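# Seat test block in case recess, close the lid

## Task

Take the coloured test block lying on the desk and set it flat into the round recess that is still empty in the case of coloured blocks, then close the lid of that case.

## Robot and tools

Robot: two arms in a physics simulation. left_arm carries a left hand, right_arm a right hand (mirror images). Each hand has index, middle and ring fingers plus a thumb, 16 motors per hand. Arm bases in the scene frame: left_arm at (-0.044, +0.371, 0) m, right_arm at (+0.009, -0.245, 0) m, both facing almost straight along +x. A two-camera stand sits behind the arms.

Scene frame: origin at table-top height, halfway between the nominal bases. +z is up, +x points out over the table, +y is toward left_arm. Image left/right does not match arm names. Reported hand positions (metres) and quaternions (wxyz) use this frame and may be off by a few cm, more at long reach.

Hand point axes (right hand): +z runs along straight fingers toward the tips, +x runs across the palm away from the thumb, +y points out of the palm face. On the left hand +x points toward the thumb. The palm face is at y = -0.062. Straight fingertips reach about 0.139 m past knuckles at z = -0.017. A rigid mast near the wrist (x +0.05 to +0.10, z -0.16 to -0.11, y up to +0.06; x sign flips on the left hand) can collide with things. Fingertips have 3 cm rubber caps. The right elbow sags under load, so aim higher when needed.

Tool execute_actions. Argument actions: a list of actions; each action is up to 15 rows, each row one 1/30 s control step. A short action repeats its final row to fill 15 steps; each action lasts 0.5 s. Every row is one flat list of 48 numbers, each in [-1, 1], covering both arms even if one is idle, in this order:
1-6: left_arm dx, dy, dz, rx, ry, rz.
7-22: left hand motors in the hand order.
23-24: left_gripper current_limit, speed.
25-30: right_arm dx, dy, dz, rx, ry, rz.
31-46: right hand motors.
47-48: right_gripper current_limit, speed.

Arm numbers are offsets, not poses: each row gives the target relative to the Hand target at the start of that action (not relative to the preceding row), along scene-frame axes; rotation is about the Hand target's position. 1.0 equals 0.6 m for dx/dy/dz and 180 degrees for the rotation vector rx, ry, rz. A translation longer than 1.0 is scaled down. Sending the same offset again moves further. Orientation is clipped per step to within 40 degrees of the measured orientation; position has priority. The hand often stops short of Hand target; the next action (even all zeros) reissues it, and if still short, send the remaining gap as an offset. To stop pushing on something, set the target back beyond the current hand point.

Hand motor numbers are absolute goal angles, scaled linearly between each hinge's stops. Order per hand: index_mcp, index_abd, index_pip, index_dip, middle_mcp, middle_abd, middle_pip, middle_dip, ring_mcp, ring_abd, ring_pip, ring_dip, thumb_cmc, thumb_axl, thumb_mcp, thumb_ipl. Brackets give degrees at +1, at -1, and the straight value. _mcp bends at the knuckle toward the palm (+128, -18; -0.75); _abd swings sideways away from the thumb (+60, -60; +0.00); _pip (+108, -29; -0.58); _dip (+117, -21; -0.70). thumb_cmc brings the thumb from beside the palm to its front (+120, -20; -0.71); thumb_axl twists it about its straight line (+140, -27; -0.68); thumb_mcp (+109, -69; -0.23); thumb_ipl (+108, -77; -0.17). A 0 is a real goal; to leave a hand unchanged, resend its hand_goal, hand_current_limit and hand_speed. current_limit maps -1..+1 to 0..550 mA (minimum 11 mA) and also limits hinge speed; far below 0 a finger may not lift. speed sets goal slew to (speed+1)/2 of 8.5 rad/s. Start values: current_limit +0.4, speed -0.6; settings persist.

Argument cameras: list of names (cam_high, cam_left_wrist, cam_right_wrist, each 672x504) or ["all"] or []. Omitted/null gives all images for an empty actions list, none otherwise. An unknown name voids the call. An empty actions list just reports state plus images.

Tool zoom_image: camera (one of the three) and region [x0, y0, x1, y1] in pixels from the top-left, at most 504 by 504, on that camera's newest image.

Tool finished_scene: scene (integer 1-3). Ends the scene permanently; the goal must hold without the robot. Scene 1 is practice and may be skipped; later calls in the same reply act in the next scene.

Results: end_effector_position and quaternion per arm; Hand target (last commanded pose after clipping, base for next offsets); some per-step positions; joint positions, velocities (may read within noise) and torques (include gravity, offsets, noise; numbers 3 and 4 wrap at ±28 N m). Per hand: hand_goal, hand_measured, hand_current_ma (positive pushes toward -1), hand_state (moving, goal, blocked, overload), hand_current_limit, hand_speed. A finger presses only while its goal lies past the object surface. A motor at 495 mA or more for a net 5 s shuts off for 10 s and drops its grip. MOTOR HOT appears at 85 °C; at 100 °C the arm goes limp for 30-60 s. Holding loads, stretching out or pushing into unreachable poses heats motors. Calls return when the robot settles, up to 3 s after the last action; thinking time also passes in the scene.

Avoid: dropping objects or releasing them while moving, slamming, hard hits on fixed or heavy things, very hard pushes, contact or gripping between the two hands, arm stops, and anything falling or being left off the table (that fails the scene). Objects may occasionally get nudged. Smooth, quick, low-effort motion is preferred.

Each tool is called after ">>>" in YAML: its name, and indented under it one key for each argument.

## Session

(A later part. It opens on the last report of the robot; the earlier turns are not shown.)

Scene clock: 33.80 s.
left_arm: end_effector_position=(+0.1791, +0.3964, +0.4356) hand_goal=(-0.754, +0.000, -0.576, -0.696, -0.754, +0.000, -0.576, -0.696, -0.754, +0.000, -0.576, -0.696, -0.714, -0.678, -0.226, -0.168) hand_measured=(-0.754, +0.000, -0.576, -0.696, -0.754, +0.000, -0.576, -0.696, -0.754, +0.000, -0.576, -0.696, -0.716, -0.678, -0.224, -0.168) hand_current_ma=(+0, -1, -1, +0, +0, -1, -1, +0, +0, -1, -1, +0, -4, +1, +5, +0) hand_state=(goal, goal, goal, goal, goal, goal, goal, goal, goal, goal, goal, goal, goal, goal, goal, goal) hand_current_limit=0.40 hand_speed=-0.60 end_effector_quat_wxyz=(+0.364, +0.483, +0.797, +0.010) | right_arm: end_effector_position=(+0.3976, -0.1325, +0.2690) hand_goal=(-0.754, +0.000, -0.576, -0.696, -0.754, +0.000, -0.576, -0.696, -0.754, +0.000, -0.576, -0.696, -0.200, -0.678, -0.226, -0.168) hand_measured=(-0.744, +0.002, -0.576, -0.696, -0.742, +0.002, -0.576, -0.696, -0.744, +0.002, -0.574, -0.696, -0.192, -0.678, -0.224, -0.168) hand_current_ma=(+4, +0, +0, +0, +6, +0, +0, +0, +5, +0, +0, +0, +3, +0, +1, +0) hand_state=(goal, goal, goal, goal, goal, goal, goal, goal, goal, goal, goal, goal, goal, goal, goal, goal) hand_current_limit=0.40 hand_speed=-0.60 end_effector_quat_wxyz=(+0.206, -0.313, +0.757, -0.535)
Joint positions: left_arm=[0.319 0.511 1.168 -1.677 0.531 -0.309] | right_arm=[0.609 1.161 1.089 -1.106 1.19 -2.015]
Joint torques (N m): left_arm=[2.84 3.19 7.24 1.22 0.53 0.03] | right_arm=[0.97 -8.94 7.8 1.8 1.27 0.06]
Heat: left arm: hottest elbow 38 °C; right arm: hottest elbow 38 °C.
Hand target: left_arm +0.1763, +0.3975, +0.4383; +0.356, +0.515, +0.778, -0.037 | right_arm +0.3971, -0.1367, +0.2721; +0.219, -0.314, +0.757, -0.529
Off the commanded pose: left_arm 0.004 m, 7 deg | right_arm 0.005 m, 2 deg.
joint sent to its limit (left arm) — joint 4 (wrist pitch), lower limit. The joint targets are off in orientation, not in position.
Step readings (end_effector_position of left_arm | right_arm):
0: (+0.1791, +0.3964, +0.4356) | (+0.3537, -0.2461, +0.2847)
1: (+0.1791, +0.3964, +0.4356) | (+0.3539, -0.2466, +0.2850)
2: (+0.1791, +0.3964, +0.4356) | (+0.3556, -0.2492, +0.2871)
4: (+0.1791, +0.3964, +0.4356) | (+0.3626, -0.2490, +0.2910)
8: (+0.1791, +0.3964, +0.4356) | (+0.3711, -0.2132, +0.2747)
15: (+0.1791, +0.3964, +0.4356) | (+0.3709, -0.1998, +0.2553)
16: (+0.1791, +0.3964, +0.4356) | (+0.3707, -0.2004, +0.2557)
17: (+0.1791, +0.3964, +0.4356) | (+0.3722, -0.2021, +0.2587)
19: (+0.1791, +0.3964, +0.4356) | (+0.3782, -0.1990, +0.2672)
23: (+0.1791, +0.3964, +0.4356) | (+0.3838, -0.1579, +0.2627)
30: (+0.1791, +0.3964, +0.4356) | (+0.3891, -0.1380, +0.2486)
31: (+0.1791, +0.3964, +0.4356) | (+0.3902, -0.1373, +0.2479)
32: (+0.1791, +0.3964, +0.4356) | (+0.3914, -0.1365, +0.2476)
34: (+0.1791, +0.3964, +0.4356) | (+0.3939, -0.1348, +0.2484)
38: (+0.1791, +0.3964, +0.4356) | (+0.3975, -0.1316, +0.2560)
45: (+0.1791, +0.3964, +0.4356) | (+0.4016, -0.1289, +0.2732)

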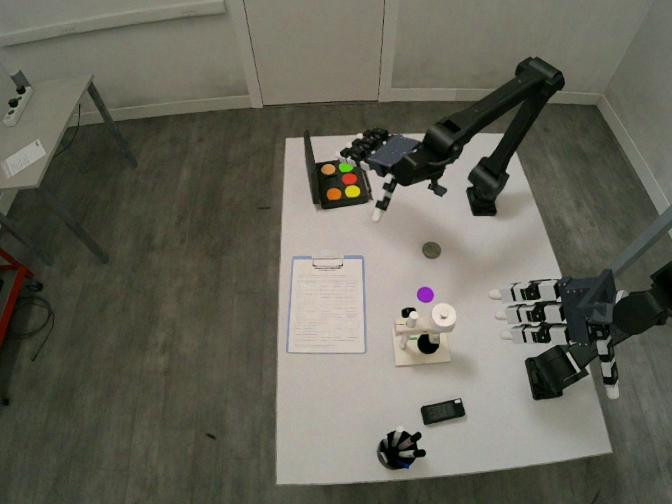

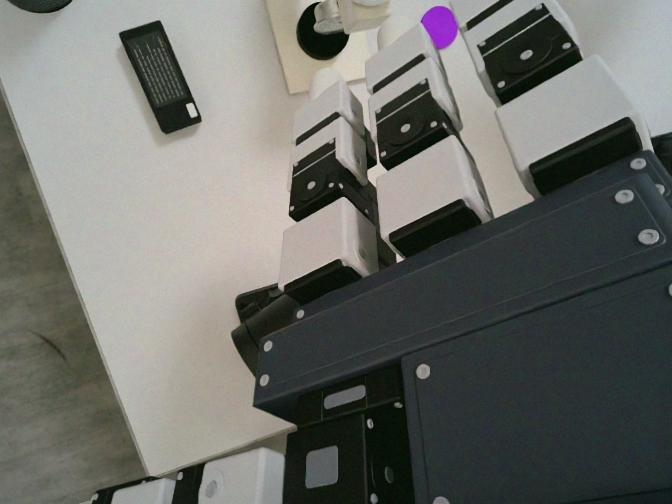

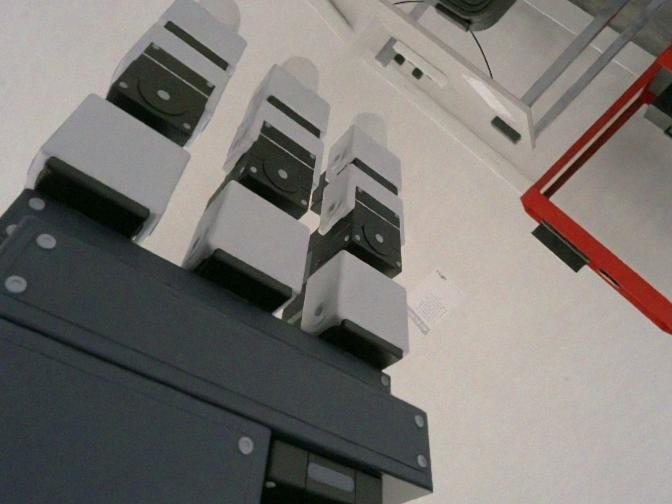

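>>> execute_actions:
  actions:
    - [[0,0,0,0,0,0,-0.754,0,-0.576,-0.696,-0.754,0,-0.576,-0.696,-0.754,0,-0.576,-0.696,-0.714,-0.678,-0.226,-0.168,0.4,-0.6,-0.04,0.13,-0.05,0,0,0.037,-0.342,0,0.08,-0.087,-0.342,0,0.08,-0.087,-0.754,0,-0.576,-0.696,0.657,-0.678,-0.112,-0.168,0.4,-0.6]]
    - [[0,0,0,0,0,0,-0.754,0,-0.576,-0.696,-0.754,0,-0.576,-0.696,-0.754,0,-0.576,-0.696,-0.714,-0.678,-0.226,-0.168,0.4,-0.6,-0.05,0.13,-0.05,0,0,0.037,-0.342,0,0.08,-0.087,-0.342,0,0.08,-0.087,-0.754,0,-0.576,-0.696,0.657,-0.678,-0.112,-0.168,0.4,-0.6]]
    - [[0,0,0,0,0,0,-0.754,0,-0.576,-0.696,-0.754,0,-0.576,-0.696,-0.754,0,-0.576,-0.696,-0.714,-0.678,-0.226,-0.168,0.4,-0.6,-0.05,0.12,-0.1,0,0,0.037,-0.342,0,0.08,-0.087,-0.342,0,0.08,-0.087,-0.754,0,-0.576,-0.696,0.657,-0.678,-0.112,-0.168,0.4,-0.6]]
  cameras: ["all"]

Scene clock: 36.83 s.
left_arm: end_effector_position=(+0.1791, +0.3964, +0.4356) hand_goal=(-0.754, +0.000, -0.576, -0.696, -0.754, +0.000, -0.576, -0.696, -0.754, +0.000, -0.576, -0.696, -0.714, -0.678, -0.226, -0.168) hand_measured=(-0.754, +0.000, -0.576, -0.696, -0.754, +0.000, -0.576, -0.696, -0.754, +0.000, -0.576, -0.696, -0.716, -0.678, -0.224, -0.168) hand_current_ma=(+0, -1, -1, +0, +0, -1, -1, +0, +0, -1, -1, +0, -4, +1, +5, +0) hand_state=(goal, goal, goal, goal, goal, goal, goal, goal, goal, goal, goal, goal, goal, goal, goal, goal) hand_current_limit=0.40 hand_speed=-0.60 end_effector_quat_wxyz=(+0.364, +0.483, +0.797, +0.010) | right_arm: end_effector_position=(+0.3036, +0.0795, +0.1410) hand_goal=(-0.342, +0.000, +0.080, -0.088, -0.342, +0.000, +0.080, -0.088, -0.754, +0.000, -0.576, -0.696, +0.656, -0.678, -0.112, -0.168) hand_measured=(-0.338, +0.002, +0.078, -0.092, -0.336, +0.002, +0.078, -0.090, -0.744, +0.002, -0.574, -0.696, +0.652, -0.678, -0.112, -0.168) hand_current_ma=(+1, +0, +0, -1, +2, +0, +0, -1, +5, +0, +0, +0, -1, +0, +0, +0) hand_state=(goal, goal, goal, goal, goal, goal, goal, goal, goal, goal, goal, goal, goal, goal, goal, goal) hand_current_limit=0.40 hand_speed=-0.60 end_effector_quat_wxyz=(+0.294, -0.455, +0.683, -0.490)
Joint positions: left_arm=[0.319 0.511 1.168 -1.677 0.531 -0.309] | right_arm=[1.146 1.482 1.056 -1.187 1.217 -1.573]
Joint torques (N m): left_arm=[2.55 3.02 7.31 1.29 0.53 0.04] | right_arm=[1.49 -10.64 9.61 0.43 1.44 0.2]
Heat: left arm: hottest elbow 38 °C; right arm: hottest elbow 38 °C.
Hand target: left_arm +0.1763, +0.3975, +0.4383; +0.356, +0.515, +0.778, -0.037 | right_arm +0.3132, +0.0913, +0.1521; +0.307, -0.441, +0.691, -0.483
Off the commanded pose: left_arm 0.004 m, 7 deg | right_arm 0.019 m, 3 deg.
joint sent to its limit (left arm) — joint 4 (wrist pitch), lower limit. The joint targets are off in orientation, not in position.
Step readings (end_effector_position of left_arm | right_arm):
0: (+0.1791, +0.3964, +0.4356) | (+0.3976, -0.1325, +0.2690)
1: (+0.1791, +0.3964, +0.4356) | (+0.3976, -0.1324, +0.2690)
2: (+0.1791, +0.3964, +0.4356) | (+0.3968, -0.1302, +0.2685)
4: (+0.1791, +0.3964, +0.4356) | (+0.3923, -0.1189, +0.2649)
8: (+0.1791, +0.3964, +0.4356) | (+0.3748, -0.0777, +0.2539)
15: (+0.1791, +0.3964, +0.4356) | (+0.3698, -0.0583, +0.2438)
16: (+0.1791, +0.3964, +0.4356) | (+0.3699, -0.0581, +0.2429)
17: (+0.1791, +0.3964, +0.4356) | (+0.3693, -0.0562, +0.2422)
19: (+0.1791, +0.3964, +0.4356) | (+0.3645, -0.0442, +0.2388)
23: (+0.1791, +0.3964, +0.4356) | (+0.3432, -0.0026, +0.2212)
30: (+0.1791, +0.3964, +0.4356) | (+0.3339, +0.0123, +0.1989)
31: (+0.1791, +0.3964, +0.4356) | (+0.3340, +0.0121, +0.1985)
32: (+0.1791, +0.3964, +0.4356) | (+0.3333, +0.0147, +0.1978)
34: (+0.1791, +0.3964, +0.4356) | (+0.3300, +0.0256, +0.1924)
38: (+0.1791, +0.3964, +0.4356) | (+0.3109, +0.0624, +0.1669)
45: (+0.1791, +0.3964, +0.4356) | (+0.3018, +0.0792, +0.1404)

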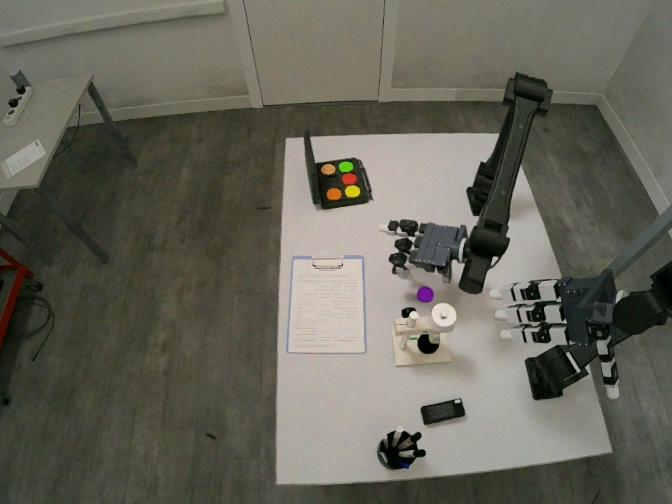

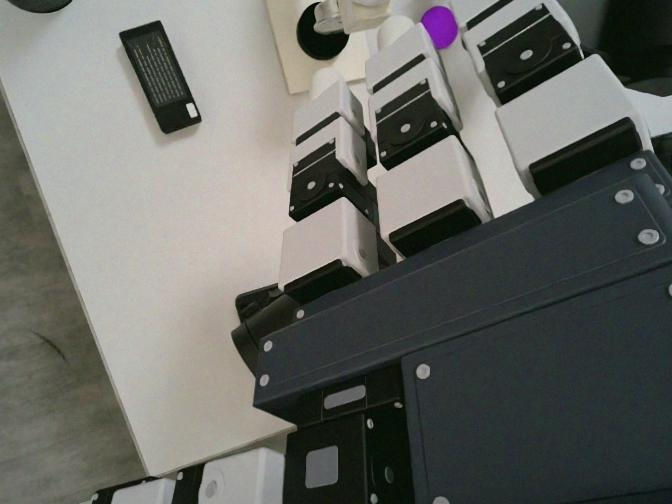

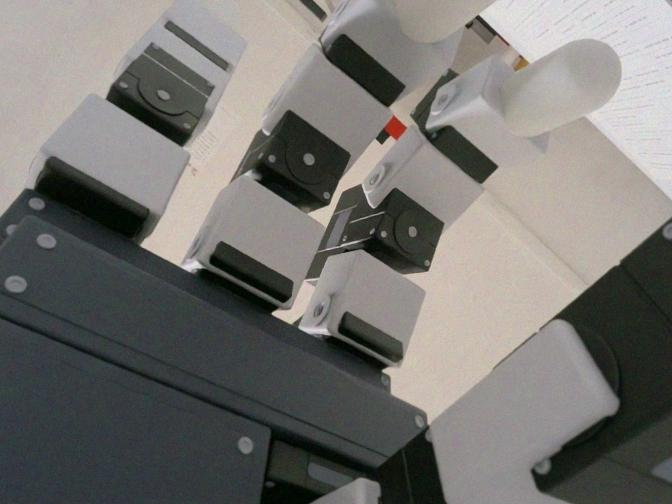

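>>> zoom_image:
  camera: "cam_high"
  region: [370, 200, 520, 320]

Scaled by 3.360.

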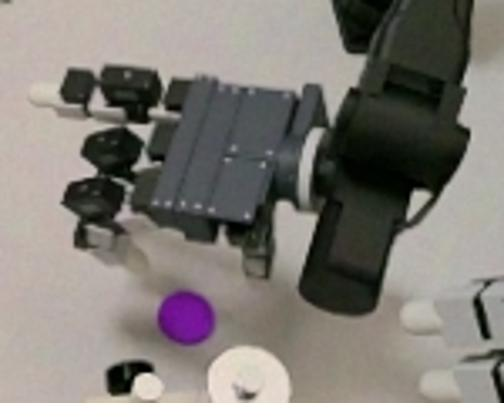

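>>> execute_actions:
  actions:
    - [[0,0,0,0,0,0,-0.754,0,-0.576,-0.696,-0.754,0,-0.576,-0.696,-0.754,0,-0.576,-0.696,-0.714,-0.678,-0.226,-0.168,0.4,-0.6,0.0067,0.02,-0.1,0,0,0,-0.342,0,0.08,-0.087,-0.342,0,0.08,-0.087,-0.754,0,-0.576,-0.696,0.657,-0.678,-0.112,-0.168,0.4,-0.6]]
  cameras: ["cam_high","cam_right_wrist"]

>>> zoom_image:
  camera: "cam_high"
  region: [380, 230, 500, 330]

Scene clock: 38.87 s.
left_arm: end_effector_position=(+0.1791, +0.3964, +0.4356) hand_goal=(-0.754, +0.000, -0.576, -0.696, -0.754, +0.000, -0.576, -0.696, -0.754, +0.000, -0.576, -0.696, -0.714, -0.678, -0.226, -0.168) hand_measured=(-0.754, +0.000, -0.576, -0.696, -0.754, +0.000, -0.576, -0.696, -0.754, +0.000, -0.576, -0.696, -0.716, -0.678, -0.224, -0.168) hand_current_ma=(+0, -1, -1, +0, +0, -1, -1, +0, +0, -1, -1, +0, -4, +1, +5, +0) hand_state=(goal, goal, goal, goal, goal, goal, goal, goal, goal, goal, goal, goal, goal, goal, goal, goal) hand_current_limit=0.40 hand_speed=-0.60 end_effector_quat_wxyz=(+0.364, +0.483, +0.797, +0.010) | right_arm: end_effector_position=(+0.3147, +0.1031, +0.0945) hand_goal=(-0.342, +0.000, +0.080, -0.088, -0.342, +0.000, +0.080, -0.088, -0.754, +0.000, -0.576, -0.696, +0.656, -0.678, -0.112, -0.168) hand_measured=(-0.338, +0.002, +0.078, -0.092, -0.336, +0.002, +0.078, -0.090, -0.744, +0.002, -0.574, -0.696, +0.654, -0.678, -0.112, -0.168) hand_current_ma=(+1, +0, +0, -1, +2, +0, +0, -1, +5, +0, +0, +0, +0, +0, +0, +0) hand_state=(goal, goal, goal, goal, goal, goal, goal, goal, goal, goal, goal, goal, goal, goal, goal, goal) hand_current_limit=0.40 hand_speed=-0.60 end_effector_quat_wxyz=(+0.306, -0.443, +0.690, -0.483)
Joint positions: left_arm=[0.319 0.511 1.168 -1.677 0.531 -0.309] | right_arm=[1.146 1.592 1.043 -1.045 1.218 -1.551]
Joint torques (N m): left_arm=[2.73 3.14 7.19 1.24 0.52 0.05] | right_arm=[1.2 -11.58 6.52 0.59 1.39 0.05]
Heat: left arm: hottest elbow 38 °C; right arm: hottest elbow 38 °C.
Hand target: left_arm +0.1763, +0.3975, +0.4383; +0.356, +0.515, +0.778, -0.037 | right_arm +0.3172, +0.1034, +0.0921; +0.307, -0.440, +0.691, -0.483
Off the commanded pose: left_arm 0.004 m, 7 deg | right_arm 0.003 m, 0 deg.
joint sent to its limit (left arm) — joint 4 (wrist pitch), lower limit. The joint targets are off in orientation, not in position.
Step readings (end_effector_position of left_arm | right_arm):
0: (+0.1791, +0.3964, +0.4356) | (+0.3036, +0.0795, +0.1410)
1: (+0.1791, +0.3964, +0.4356) | (+0.3037, +0.0797, +0.1410)
2: (+0.1791, +0.3964, +0.4356) | (+0.3045, +0.0812, +0.1406)
4: (+0.1791, +0.3964, +0.4356) | (+0.3082, +0.0886, +0.1361)
8: (+0.1791, +0.3964, +0.4356) | (+0.3132, +0.0994, +0.1141)
15: (+0.1791, +0.3964, +0.4356) | (+0.3140, +0.1017, +0.0943)
Images, in order (width x height): cam_high 672x504, cam_right_wrist 672x504.

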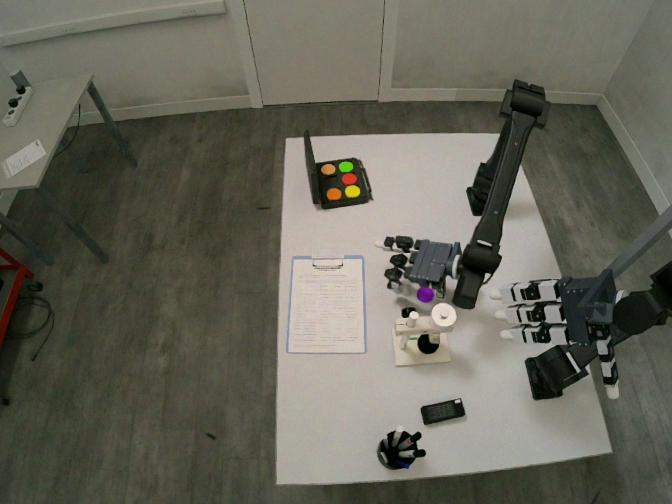

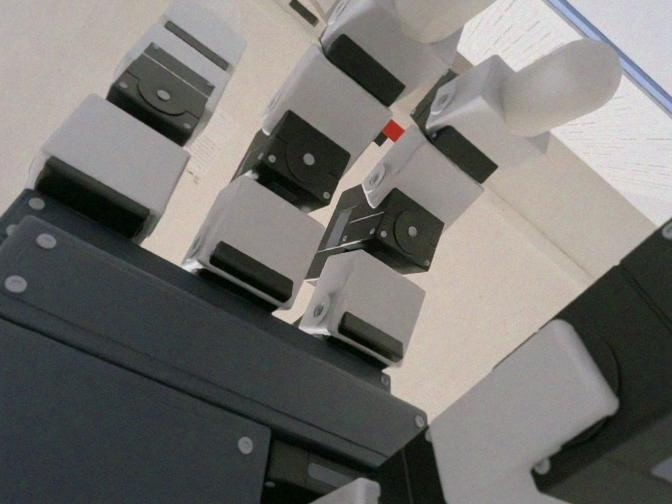

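Scaled by 4.200.

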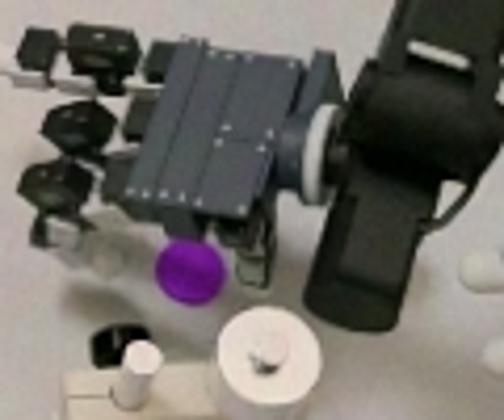

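>>> execute_actions:
  actions:
    - [[0,0,0,0,0,0,-0.754,0,-0.576,-0.696,-0.754,0,-0.576,-0.696,-0.754,0,-0.576,-0.696,-0.714,-0.678,-0.226,-0.168,0.4,-0.6,-0.011,-0.023,-0.068,0,0,0,-0.342,0,0.08,-0.087,-0.342,0,0.08,-0.087,-0.754,0,-0.576,-0.696,0.657,-0.678,-0.112,-0.168,0.4,-0.6]]
  cameras: ["cam_high","cam_right_wrist"]

>>> zoom_image:
  camera: "cam_high"
  region: [390, 250, 470, 320]

Scene clock: 40.53 s.
left_arm: end_effector_position=(+0.1791, +0.3964, +0.4356) hand_goal=(-0.754, +0.000, -0.576, -0.696, -0.754, +0.000, -0.576, -0.696, -0.754, +0.000, -0.576, -0.696, -0.714, -0.678, -0.226, -0.168) hand_measured=(-0.754, +0.000, -0.576, -0.696, -0.754, +0.000, -0.576, -0.696, -0.754, +0.000, -0.576, -0.696, -0.716, -0.678, -0.224, -0.168) hand_current_ma=(+0, -1, -1, +0, +0, -1, -1, +0, +0, -1, -1, +0, -4, +1, +5, +0) hand_state=(goal, goal, goal, goal, goal, goal, goal, goal, goal, goal, goal, goal, goal, goal, goal, goal) hand_current_limit=0.40 hand_speed=-0.60 end_effector_quat_wxyz=(+0.364, +0.483, +0.797, +0.010) | right_arm: end_effector_position=(+0.3095, +0.0913, +0.0561) hand_goal=(-0.342, +0.000, +0.080, -0.088, -0.342, +0.000, +0.080, -0.088, -0.754, +0.000, -0.576, -0.696, +0.656, -0.678, -0.112, -0.168) hand_measured=(-0.338, +0.002, +0.078, -0.092, -0.336, +0.002, +0.078, -0.090, -0.744, +0.002, -0.574, -0.696, +0.654, -0.678, -0.112, -0.168) hand_current_ma=(+1, +0, +0, -1, +2, +0, +0, -1, +5, +0, +0, +0, +0, +0, +0, +0) hand_state=(goal, goal, goal, goal, goal, goal, goal, goal, goal, goal, goal, goal, goal, goal, goal, goal) hand_current_limit=0.40 hand_speed=-0.60 end_effector_quat_wxyz=(+0.310, -0.439, +0.692, -0.481)
Joint positions: left_arm=[0.319 0.511 1.168 -1.677 0.531 -0.309] | right_arm=[1.146 1.621 0.956 -0.925 1.219 -1.544]
Joint torques (N m): left_arm=[2.73 3.08 7.17 1.26 0.53 0.04] | right_arm=[1.79 -10.87 5.97 0.55 1.34 0.04]
Heat: left arm: hottest elbow 38 °C; right arm: hottest elbow 38 °C.
Hand target: left_arm +0.1763, +0.3975, +0.4383; +0.356, +0.515, +0.778, -0.037 | right_arm +0.3106, +0.0895, +0.0512; +0.307, -0.441, +0.691, -0.483
Off the commanded pose: left_arm 0.004 m, 7 deg | right_arm 0.005 m, 0 deg.
joint sent to its limit (left arm) — joint 4 (wrist pitch), lower limit. The joint targets are off in orientation, not in position.
Step readings (end_effector_position of left_arm | right_arm):
0: (+0.1791, +0.3964, +0.4356) | (+0.3147, +0.1031, +0.0945)
1: (+0.1791, +0.3964, +0.4356) | (+0.3147, +0.1031, +0.0943)
2: (+0.1791, +0.3964, +0.4356) | (+0.3149, +0.1034, +0.0933)
4: (+0.1791, +0.3964, +0.4356) | (+0.3145, +0.1020, +0.0877)
8: (+0.1791, +0.3964, +0.4356) | (+0.3094, +0.0907, +0.0679)
15: (+0.1791, +0.3964, +0.4356) | (+0.3088, +0.0898, +0.0560)
Images, in order (width x height): cam_high 672x504, cam_right_wrist 672x504.

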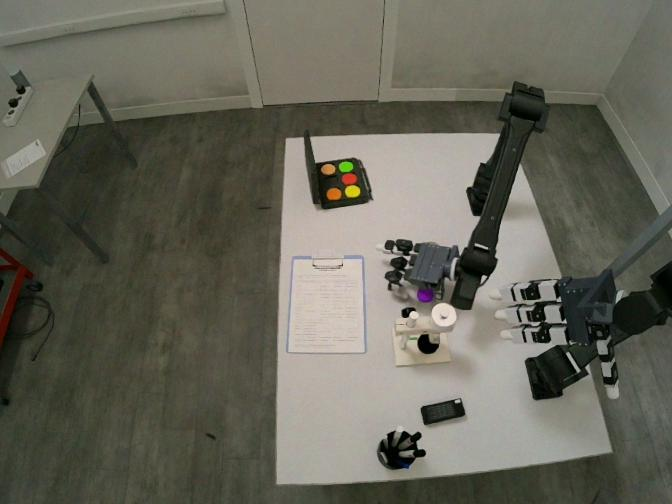

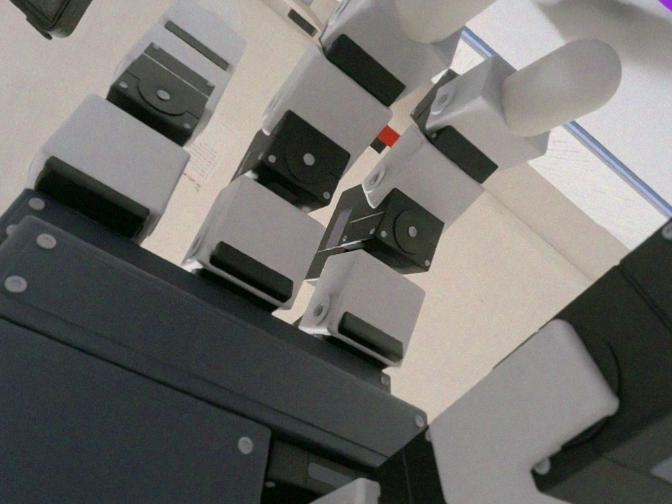

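Scaled by 6.300.

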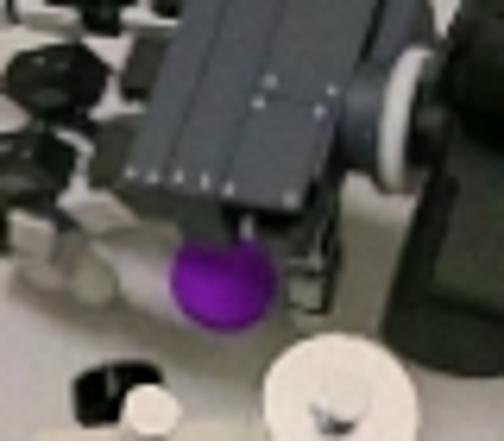

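>>> execute_actions:
  actions:
    - [[0,0,0,0,0,0,-0.754,0,-0.576,-0.696,-0.754,0,-0.576,-0.696,-0.754,0,-0.576,-0.696,-0.714,-0.678,-0.226,-0.168,0.4,-0.6,0,0,-0.027,0,0,0,-0.342,0,0.08,-0.087,-0.342,0,0.08,-0.087,-0.754,0,-0.576,-0.696,0.657,-0.678,-0.112,-0.168,0.4,-0.6]]
  cameras: ["cam_high","cam_right_wrist"]

>>> zoom_image:
  camera: "cam_high"
  region: [390, 250, 470, 320]

>>> zoom_image:
  camera: "cam_right_wrist"
  region: [400, 0, 672, 200]

Scene clock: 47.20 s.
left_arm: end_effector_position=(+0.1791, +0.3964, +0.4356) hand_goal=(-0.754, +0.000, -0.576, -0.696, -0.754, +0.000, -0.576, -0.696, -0.754, +0.000, -0.576, -0.696, -0.714, -0.678, -0.226, -0.168) hand_measured=(-0.754, +0.000, -0.576, -0.696, -0.754, +0.000, -0.576, -0.696, -0.754, +0.000, -0.576, -0.696, -0.716, -0.678, -0.224, -0.168) hand_current_ma=(+0, -1, -1, +0, +0, -1, -1, +0, +0, -1, -1, +0, -4, +1, +5, +0) hand_state=(goal, goal, goal, goal, goal, goal, goal, goal, goal, goal, goal, goal, goal, goal, goal, goal) hand_current_limit=0.40 hand_speed=-0.60 end_effector_quat_wxyz=(+0.364, +0.483, +0.797, +0.010) | right_arm: end_effector_position=(+0.3114, +0.0937, +0.0478) hand_goal=(-0.342, +0.000, +0.080, -0.088, -0.342, +0.000, +0.080, -0.088, -0.754, +0.000, -0.576, -0.696, +0.656, -0.678, -0.112, -0.168) hand_measured=(-0.338, +0.004, +0.086, -0.082, -0.336, +0.002, +0.080, -0.088, -0.744, +0.002, -0.574, -0.696, +0.654, -0.678, -0.112, -0.168) hand_current_ma=(+1, +1, +2, +2, +2, +0, +0, +0, +5, +0, +0, +0, +0, +0, +0, +0) hand_state=(goal, goal, goal, goal, goal, goal, goal, goal, goal, goal, goal, goal, goal, goal, goal, goal) hand_current_limit=0.40 hand_speed=-0.60 end_effector_quat_wxyz=(+0.316, -0.435, +0.693, -0.480)
Joint positions: left_arm=[0.319 0.511 1.168 -1.677 0.531 -0.309] | right_arm=[1.146 1.638 0.946 -0.883 1.224 -1.545]
Joint torques (N m): left_arm=[2.49 2.96 7.27 1.25 0.52 0.05] | right_arm=[1.38 -9.93 5.18 0.92 1.12 0.03]
Heat: left arm: hottest elbow 38 °C; right arm: hottest elbow 38 °C.
Hand target: left_arm +0.1763, +0.3975, +0.4383; +0.356, +0.515, +0.778, -0.037 | right_arm +0.3106, +0.0895, +0.0352; +0.307, -0.441, +0.691, -0.483
Off the commanded pose: left_arm 0.004 m, 7 deg | right_arm 0.014 m, 1 deg.
joint sent to its limit (left arm) — joint 4 (wrist pitch), lower limit. The joint targets are off in orientation, not in position.
Step readings (end_effector_position of left_arm | right_arm):
0: (+0.1791, +0.3964, +0.4356) | (+0.3095, +0.0913, +0.0561)
1: (+0.1791, +0.3964, +0.4356) | (+0.3095, +0.0913, +0.0561)
2: (+0.1791, +0.3964, +0.4356) | (+0.3097, +0.0918, +0.0561)
4: (+0.1791, +0.3964, +0.4356) | (+0.3104, +0.0933, +0.0548)
8: (+0.1791, +0.3964, +0.4356) | (+0.3105, +0.0932, +0.0483)
15: (+0.1791, +0.3964, +0.4356) | (+0.3114, +0.0936, +0.0479)
Images, in order (width x height): cam_high 672x504, cam_right_wrist 672x504.

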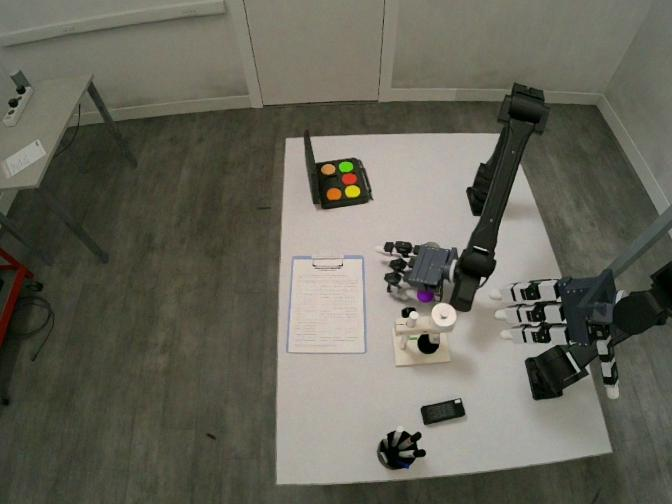

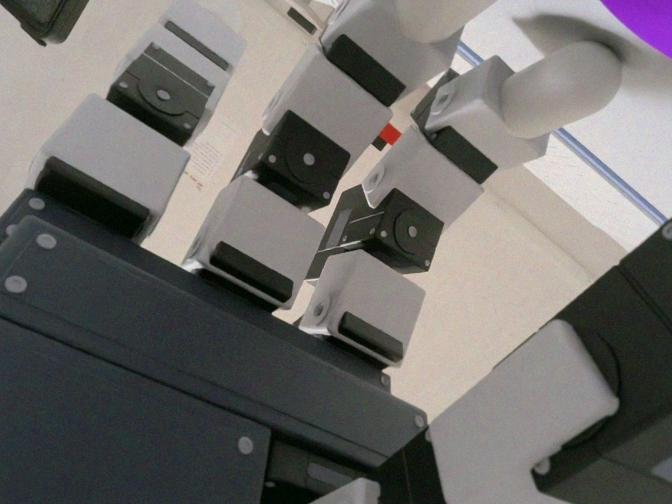

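Scaled by 6.300.

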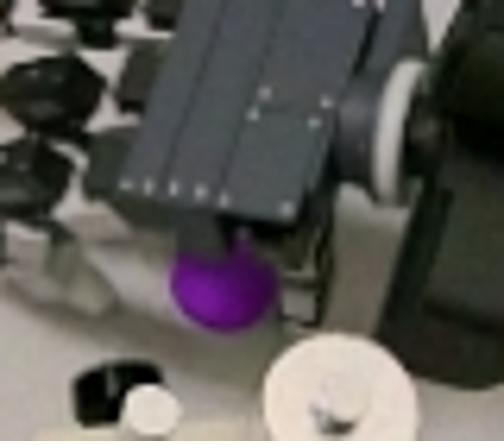

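Scaled by 1.853.

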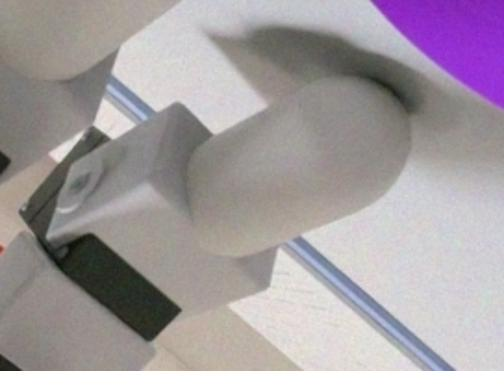

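>>> execute_actions:
  actions:
    - [[0,0,0,0,0,0,-0.754,0,-0.576,-0.696,-0.754,0,-0.576,-0.696,-0.754,0,-0.576,-0.696,-0.714,-0.678,-0.226,-0.168,0.4,-0.6,-0.016,-0.0035,0.013,0,0,0,-0.342,0,0.08,-0.087,-0.342,0,0.08,-0.087,-0.754,0,-0.576,-0.696,0.657,-0.678,-0.18,-0.02,0.4,-0.6]]
  cameras: ["cam_high","cam_right_wrist"]

>>> zoom_image:
  camera: "cam_high"
  region: [390, 250, 470, 320]

>>> zoom_image:
  camera: "cam_right_wrist"
  region: [400, 0, 672, 200]

Scene clock: 48.90 s.
left_arm: end_effector_position=(+0.1791, +0.3964, +0.4356) hand_goal=(-0.754, +0.000, -0.576, -0.696, -0.754, +0.000, -0.576, -0.696, -0.754, +0.000, -0.576, -0.696, -0.714, -0.678, -0.226, -0.168) hand_measured=(-0.754, +0.000, -0.576, -0.696, -0.754, +0.000, -0.576, -0.696, -0.754, +0.000, -0.576, -0.696, -0.716, -0.678, -0.224, -0.168) hand_current_ma=(+0, -1, -1, +0, +0, -1, -1, +0, +0, -1, -1, +0, -4, +1, +5, +0) hand_state=(goal, goal, goal, goal, goal, goal, goal, goal, goal, goal, goal, goal, goal, goal, goal, goal) hand_current_limit=0.40 hand_speed=-0.60 end_effector_quat_wxyz=(+0.364, +0.483, +0.797, +0.010) | right_arm: end_effector_position=(+0.3077, +0.0914, +0.0478) hand_goal=(-0.342, +0.000, +0.080, -0.088, -0.342, +0.000, +0.080, -0.088, -0.754, +0.000, -0.576, -0.696, +0.656, -0.678, -0.180, -0.020) hand_measured=(-0.338, +0.000, +0.084, -0.082, -0.336, +0.000, +0.080, -0.088, -0.744, +0.002, -0.574, -0.696, +0.654, -0.678, -0.176, -0.022) hand_current_ma=(+1, +0, +1, +2, +2, +0, +0, +0, +5, +0, +0, +0, +0, +0, +1, -1) hand_state=(goal, goal, goal, goal, goal, goal, goal, goal, goal, goal, goal, goal, goal, goal, goal, goal) hand_current_limit=0.40 hand_speed=-0.60 end_effector_quat_wxyz=(+0.314, -0.432, +0.696, -0.480)
Joint positions: left_arm=[0.319 0.511 1.168 -1.677 0.531 -0.309] | right_arm=[1.152 1.638 0.946 -0.922 1.223 -1.501]
Joint torques (N m): left_arm=[2.61 3.08 7.24 1.21 0.53 0.05] | right_arm=[3.19 -12.1 5.3 -0.42 1.15 0.1]
Heat: left arm: hottest elbow 38 °C; right arm: hottest elbow 38 °C.
Hand target: left_arm +0.1763, +0.3975, +0.4383; +0.356, +0.515, +0.778, -0.037 | right_arm +0.3009, +0.0875, +0.0430; +0.307, -0.441, +0.691, -0.483
Off the commanded pose: left_arm 0.004 m, 7 deg | right_arm 0.009 m, 1 deg.
joint sent to its limit (left arm) — joint 4 (wrist pitch), lower limit. The joint targets are off in orientation, not in position.
Step readings (end_effector_position of left_arm | right_arm):
0: (+0.1791, +0.3964, +0.4356) | (+0.3115, +0.0938, +0.0478)
1: (+0.1791, +0.3964, +0.4356) | (+0.3115, +0.0938, +0.0478)
2: (+0.1791, +0.3964, +0.4356) | (+0.3114, +0.0937, +0.0478)
4: (+0.1791, +0.3964, +0.4356) | (+0.3111, +0.0932, +0.0479)
8: (+0.1791, +0.3964, +0.4356) | (+0.3092, +0.0924, +0.0478)
15: (+0.1791, +0.3964, +0.4356) | (+0.3080, +0.0915, +0.0478)
Images, in order (width x height): cam_high 672x504, cam_right_wrist 672x504.

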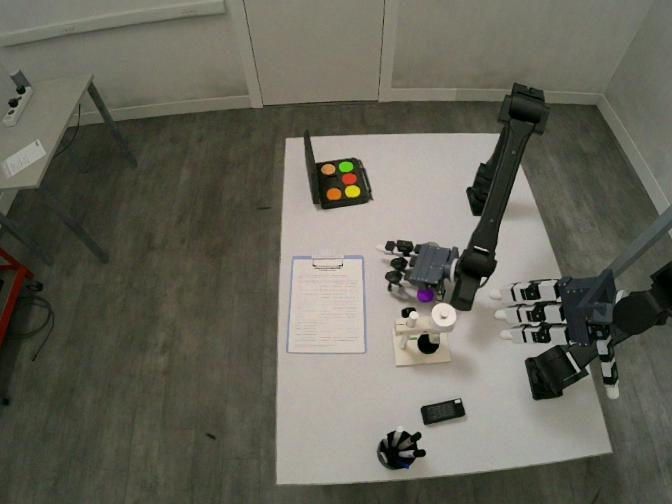

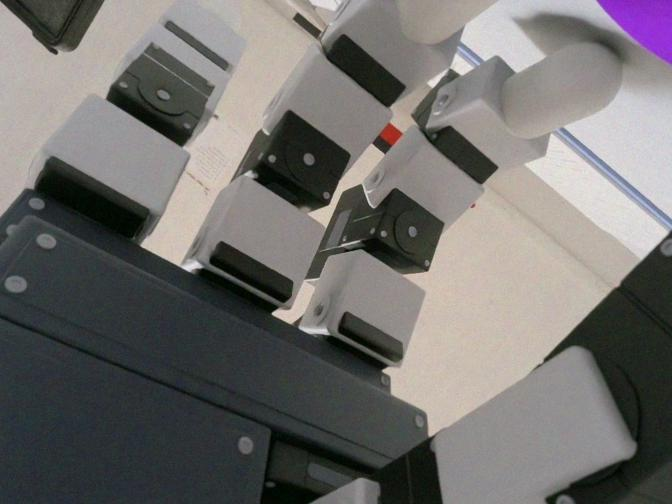

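Scaled by 6.300.

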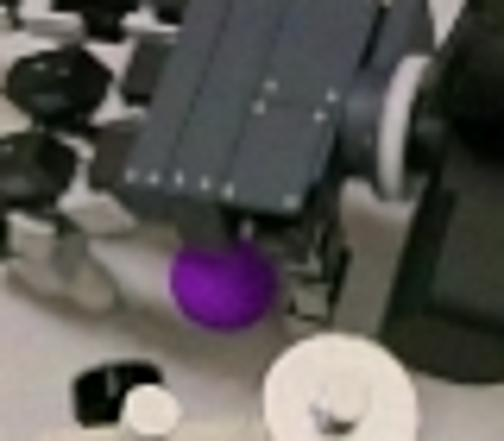

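Scaled by 1.853.

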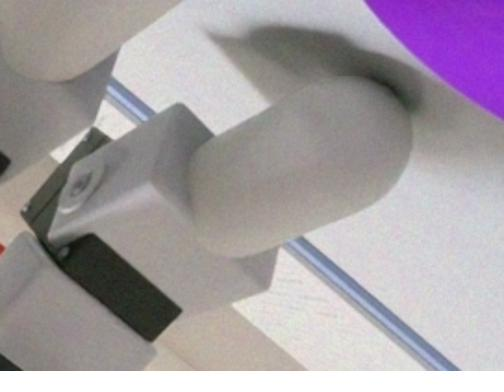

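>>> execute_actions:
  actions:
    - [[0,0,0,0,0,0,-0.754,0,-0.576,-0.696,-0.754,0,-0.576,-0.696,-0.754,0,-0.576,-0.696,-0.714,-0.678,-0.226,-0.168,0.4,-0.6,0,0,0.005,0,0,0,-0.274,0,0.299,-0.377,-0.274,0,0.299,-0.377,-0.754,0,-0.576,-0.696,0.657,-0.678,-0.112,0.049,0.2,-0.8]]
    - [[0,0,0,0,0,0,-0.754,0,-0.576,-0.696,-0.754,0,-0.576,-0.696,-0.754,0,-0.576,-0.696,-0.714,-0.678,-0.226,-0.168,0.4,-0.6,0,0,0,0,0,0,-0.274,0,0.299,-0.377,-0.274,0,0.299,-0.377,-0.754,0,-0.576,-0.696,0.657,-0.678,-0.112,0.049,0.2,-0.8]]
  cameras: ["cam_high","cam_right_wrist"]

>>> zoom_image:
  camera: "cam_high"
  region: [390, 250, 470, 320]

>>> zoom_image:
  camera: "cam_right_wrist"
  region: [400, 0, 672, 200]

Scene clock: 50.93 s.
left_arm: end_effector_position=(+0.1791, +0.3964, +0.4356) hand_goal=(-0.754, +0.000, -0.576, -0.696, -0.754, +0.000, -0.576, -0.696, -0.754, +0.000, -0.576, -0.696, -0.714, -0.678, -0.226, -0.168) hand_measured=(-0.754, +0.000, -0.576, -0.696, -0.754, +0.000, -0.576, -0.696, -0.754, +0.000, -0.576, -0.696, -0.716, -0.678, -0.224, -0.168) hand_current_ma=(+0, -1, -1, +0, +0, -1, -1, +0, +0, -1, -1, +0, -4, +1, +5, +0) hand_state=(goal, goal, goal, goal, goal, goal, goal, goal, goal, goal, goal, goal, goal, goal, goal, goal) hand_current_limit=0.40 hand_speed=-0.60 end_effector_quat_wxyz=(+0.364, +0.483, +0.797, +0.010) | right_arm: end_effector_position=(+0.3060, +0.0899, +0.0472) hand_goal=(-0.274, +0.000, +0.298, -0.378, -0.274, +0.000, +0.298, -0.378, -0.754, +0.000, -0.576, -0.696, +0.656, -0.678, -0.112, +0.048) hand_measured=(-0.270, +0.000, +0.300, -0.368, -0.272, +0.000, +0.294, -0.376, -0.744, +0.002, -0.574, -0.696, +0.654, -0.678, -0.114, +0.044) hand_current_ma=(+1, +0, +0, +4, +0, +0, -1, +0, +5, +0, +0, +0, +0, +0, -1, -1) hand_state=(goal, goal, goal, goal, goal, goal, goal, goal, goal, goal, goal, goal, goal, goal, goal, goal) hand_current_limit=0.20 hand_speed=-0.80 end_effector_quat_wxyz=(+0.311, -0.435, +0.695, -0.481)
Joint positions: left_arm=[0.319 0.511 1.168 -1.677 0.531 -0.309] | right_arm=[1.153 1.638 0.946 -0.933 1.219 -1.499]
Joint torques (N m): left_arm=[2.32 3.08 7.31 1.26 0.52 0.07] | right_arm=[2.43 -12.63 5.46 -0.49 1.29 0.12]
Heat: left arm: hottest elbow 38 °C; right arm: hottest elbow 37 °C.
Hand target: left_arm +0.1763, +0.3975, +0.4383; +0.356, +0.515, +0.778, -0.037 | right_arm +0.3009, +0.0876, +0.0460; +0.308, -0.440, +0.691, -0.483
Off the commanded pose: left_arm 0.004 m, 7 deg | right_arm 0.006 m, 1 deg.
joint sent to its limit (left arm) — joint 4 (wrist pitch), lower limit. The joint targets are off in orientation, not in position.
Step readings (end_effector_position of left_arm | right_arm):
0: (+0.1791, +0.3964, +0.4356) | (+0.3077, +0.0914, +0.0478)
1: (+0.1791, +0.3964, +0.4356) | (+0.3077, +0.0914, +0.0478)
2: (+0.1791, +0.3964, +0.4356) | (+0.3077, +0.0913, +0.0478)
4: (+0.1791, +0.3964, +0.4356) | (+0.3075, +0.0906, +0.0478)
8: (+0.1791, +0.3964, +0.4356) | (+0.3064, +0.0900, +0.0472)
15: (+0.1791, +0.3964, +0.4356) | (+0.3060, +0.0899, +0.0472)
16: (+0.1791, +0.3964, +0.4356) | (+0.3060, +0.0899, +0.0472)
17: (+0.1791, +0.3964, +0.4356) | (+0.3060, +0.0899, +0.0472)
19: (+0.1791, +0.3964, +0.4356) | (+0.3060, +0.0899, +0.0472)
23: (+0.1791, +0.3964, +0.4356) | (+0.3060, +0.0899, +0.0472)
30: (+0.1791, +0.3964, +0.4356) | (+0.3060, +0.0899, +0.0472)
Images, in order (width x height): cam_high 672x504, cam_right_wrist 672x504.

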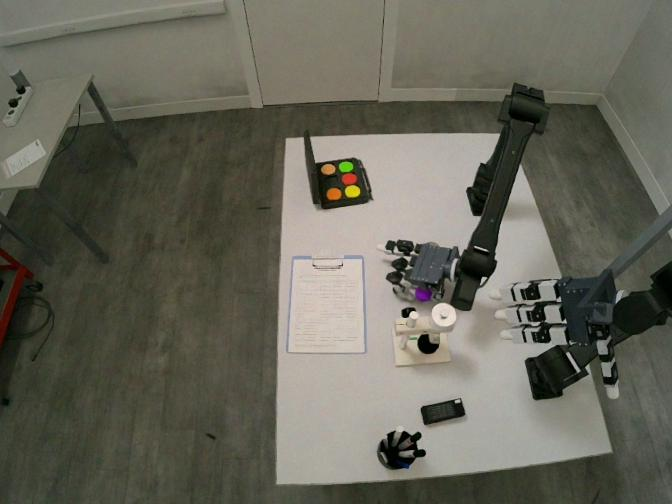

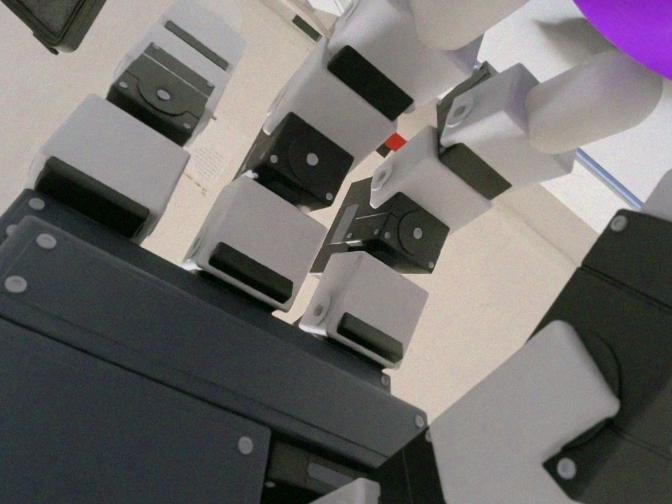

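Scaled by 6.300.

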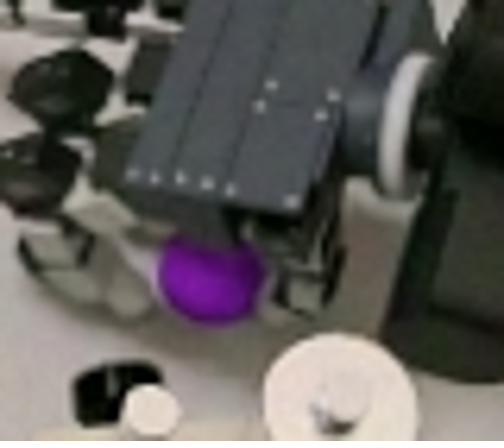

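Scaled by 1.853.

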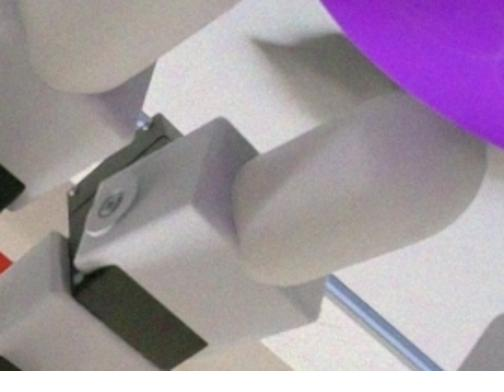

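>>> execute_actions:
  actions:
    - [[0,0,0,0,0,0,-0.754,0,-0.576,-0.696,-0.754,0,-0.576,-0.696,-0.754,0,-0.576,-0.696,-0.714,-0.678,-0.226,-0.168,0.4,-0.6,0,0,0,0,0,0,-0.205,0,0.328,-0.435,-0.205,0,0.328,-0.435,-0.754,0,-0.576,-0.696,0.657,-0.678,-0.112,0.049,0.2,-0.8]]
    - [[0,0,0,0,0,0,-0.754,0,-0.576,-0.696,-0.754,0,-0.576,-0.696,-0.754,0,-0.576,-0.696,-0.714,-0.678,-0.226,-0.168,0.4,-0.6,0,0,0,0,0,0,-0.205,0,0.328,-0.435,-0.205,0,0.328,-0.435,-0.754,0,-0.576,-0.696,0.657,-0.678,-0.112,0.049,0.2,-0.8]]
  cameras: ["cam_high","cam_right_wrist"]

>>> zoom_image:
  camera: "cam_high"
  region: [390, 250, 470, 320]

>>> zoom_image:
  camera: "cam_right_wrist"
  region: [400, 0, 672, 200]

Scene clock: 52.57 s.
left_arm: end_effector_position=(+0.1791, +0.3964, +0.4356) hand_goal=(-0.754, +0.000, -0.576, -0.696, -0.754, +0.000, -0.576, -0.696, -0.754, +0.000, -0.576, -0.696, -0.714, -0.678, -0.226, -0.168) hand_measured=(-0.754, +0.000, -0.576, -0.696, -0.754, +0.000, -0.576, -0.696, -0.754, +0.000, -0.576, -0.696, -0.716, -0.678, -0.224, -0.168) hand_current_ma=(+0, -1, -1, +0, +0, -1, -1, +0, +0, -1, -1, +0, -4, +1, +5, +0) hand_state=(goal, goal, goal, goal, goal, goal, goal, goal, goal, goal, goal, goal, goal, goal, goal, goal) hand_current_limit=0.40 hand_speed=-0.60 end_effector_quat_wxyz=(+0.364, +0.483, +0.797, +0.010) | right_arm: end_effector_position=(+0.3061, +0.0898, +0.0473) hand_goal=(-0.206, +0.000, +0.328, -0.436, -0.206, +0.000, +0.328, -0.436, -0.754, +0.000, -0.576, -0.696, +0.656, -0.678, -0.112, +0.048) hand_measured=(-0.206, +0.000, +0.324, -0.434, -0.236, +0.000, +0.318, -0.434, -0.744, +0.002, -0.574, -0.696, +0.652, -0.678, -0.118, +0.044) hand_current_ma=(+0, +0, -1, +0, -29, +0, -5, +0, +5, +0, +0, +0, -1, +0, -3, -1) hand_state=(goal, goal, goal, goal, blocked, goal, goal, goal, goal, goal, goal, goal, goal, goal, goal, goal) hand_current_limit=0.20 hand_speed=-0.80 end_effector_quat_wxyz=(+0.311, -0.434, +0.695, -0.482)
Joint positions: left_arm=[0.319 0.511 1.168 -1.677 0.531 -0.309] | right_arm=[1.153 1.638 0.946 -0.933 1.22 -1.499]
Joint torques (N m): left_arm=[2.78 2.9 7.15 1.24 0.52 0.05] | right_arm=[2.67 -12.69 5.29 -0.4 1.23 0.11]
Heat: left arm: hottest elbow 39 °C; right arm: hottest elbow 37 °C.
Hand target: left_arm +0.1763, +0.3975, +0.4383; +0.356, +0.515, +0.778, -0.037 | right_arm +0.3009, +0.0876, +0.0460; +0.308, -0.441, +0.691, -0.483
Off the commanded pose: left_arm 0.004 m, 7 deg | right_arm 0.006 m, 1 deg.
joint sent to its limit (left arm) — joint 4 (wrist pitch), lower limit. The joint targets are off in orientation, not in position.
Step readings (end_effector_position of left_arm | right_arm):
0: (+0.1791, +0.3964, +0.4356) | (+0.3060, +0.0899, +0.0472)
1: (+0.1791, +0.3964, +0.4356) | (+0.3060, +0.0899, +0.0472)
2: (+0.1791, +0.3964, +0.4356) | (+0.3061, +0.0899, +0.0473)
4: (+0.1791, +0.3964, +0.4356) | (+0.3061, +0.0899, +0.0473)
8: (+0.1791, +0.3964, +0.4356) | (+0.3061, +0.0898, +0.0473)
15: (+0.1791, +0.3964, +0.4356) | (+0.3061, +0.0898, +0.0473)
16: (+0.1791, +0.3964, +0.4356) | (+0.3061, +0.0898, +0.0473)
17: (+0.1791, +0.3964, +0.4356) | (+0.3061, +0.0898, +0.0473)
19: (+0.1791, +0.3964, +0.4356) | (+0.3061, +0.0898, +0.0473)
23: (+0.1791, +0.3964, +0.4356) | (+0.3061, +0.0898, +0.0473)
30: (+0.1791, +0.3964, +0.4356) | (+0.3061, +0.0898, +0.0473)
Images, in order (width x height): cam_high 672x504, cam_right_wrist 672x504.

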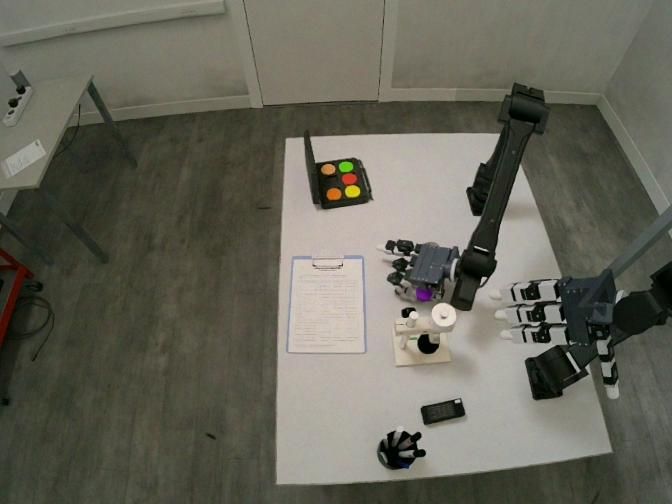

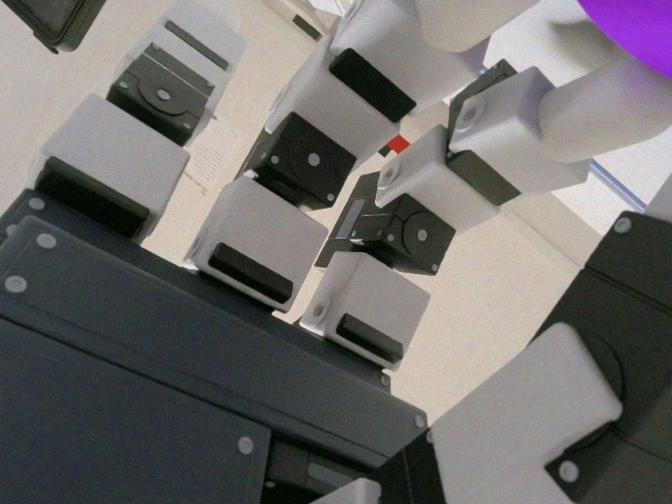

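Scaled by 6.300.

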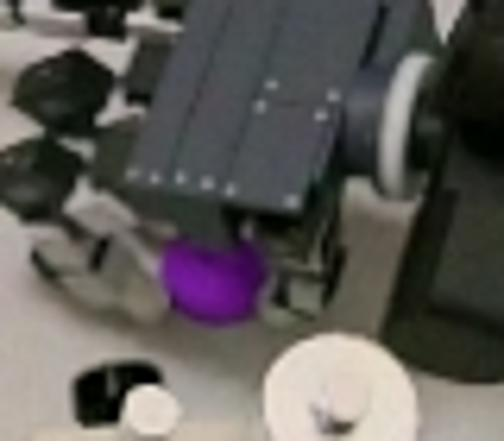

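Scaled by 1.853.

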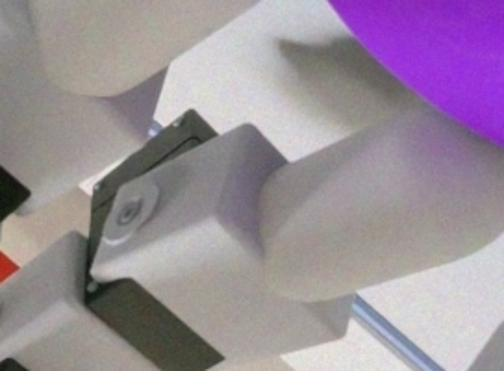

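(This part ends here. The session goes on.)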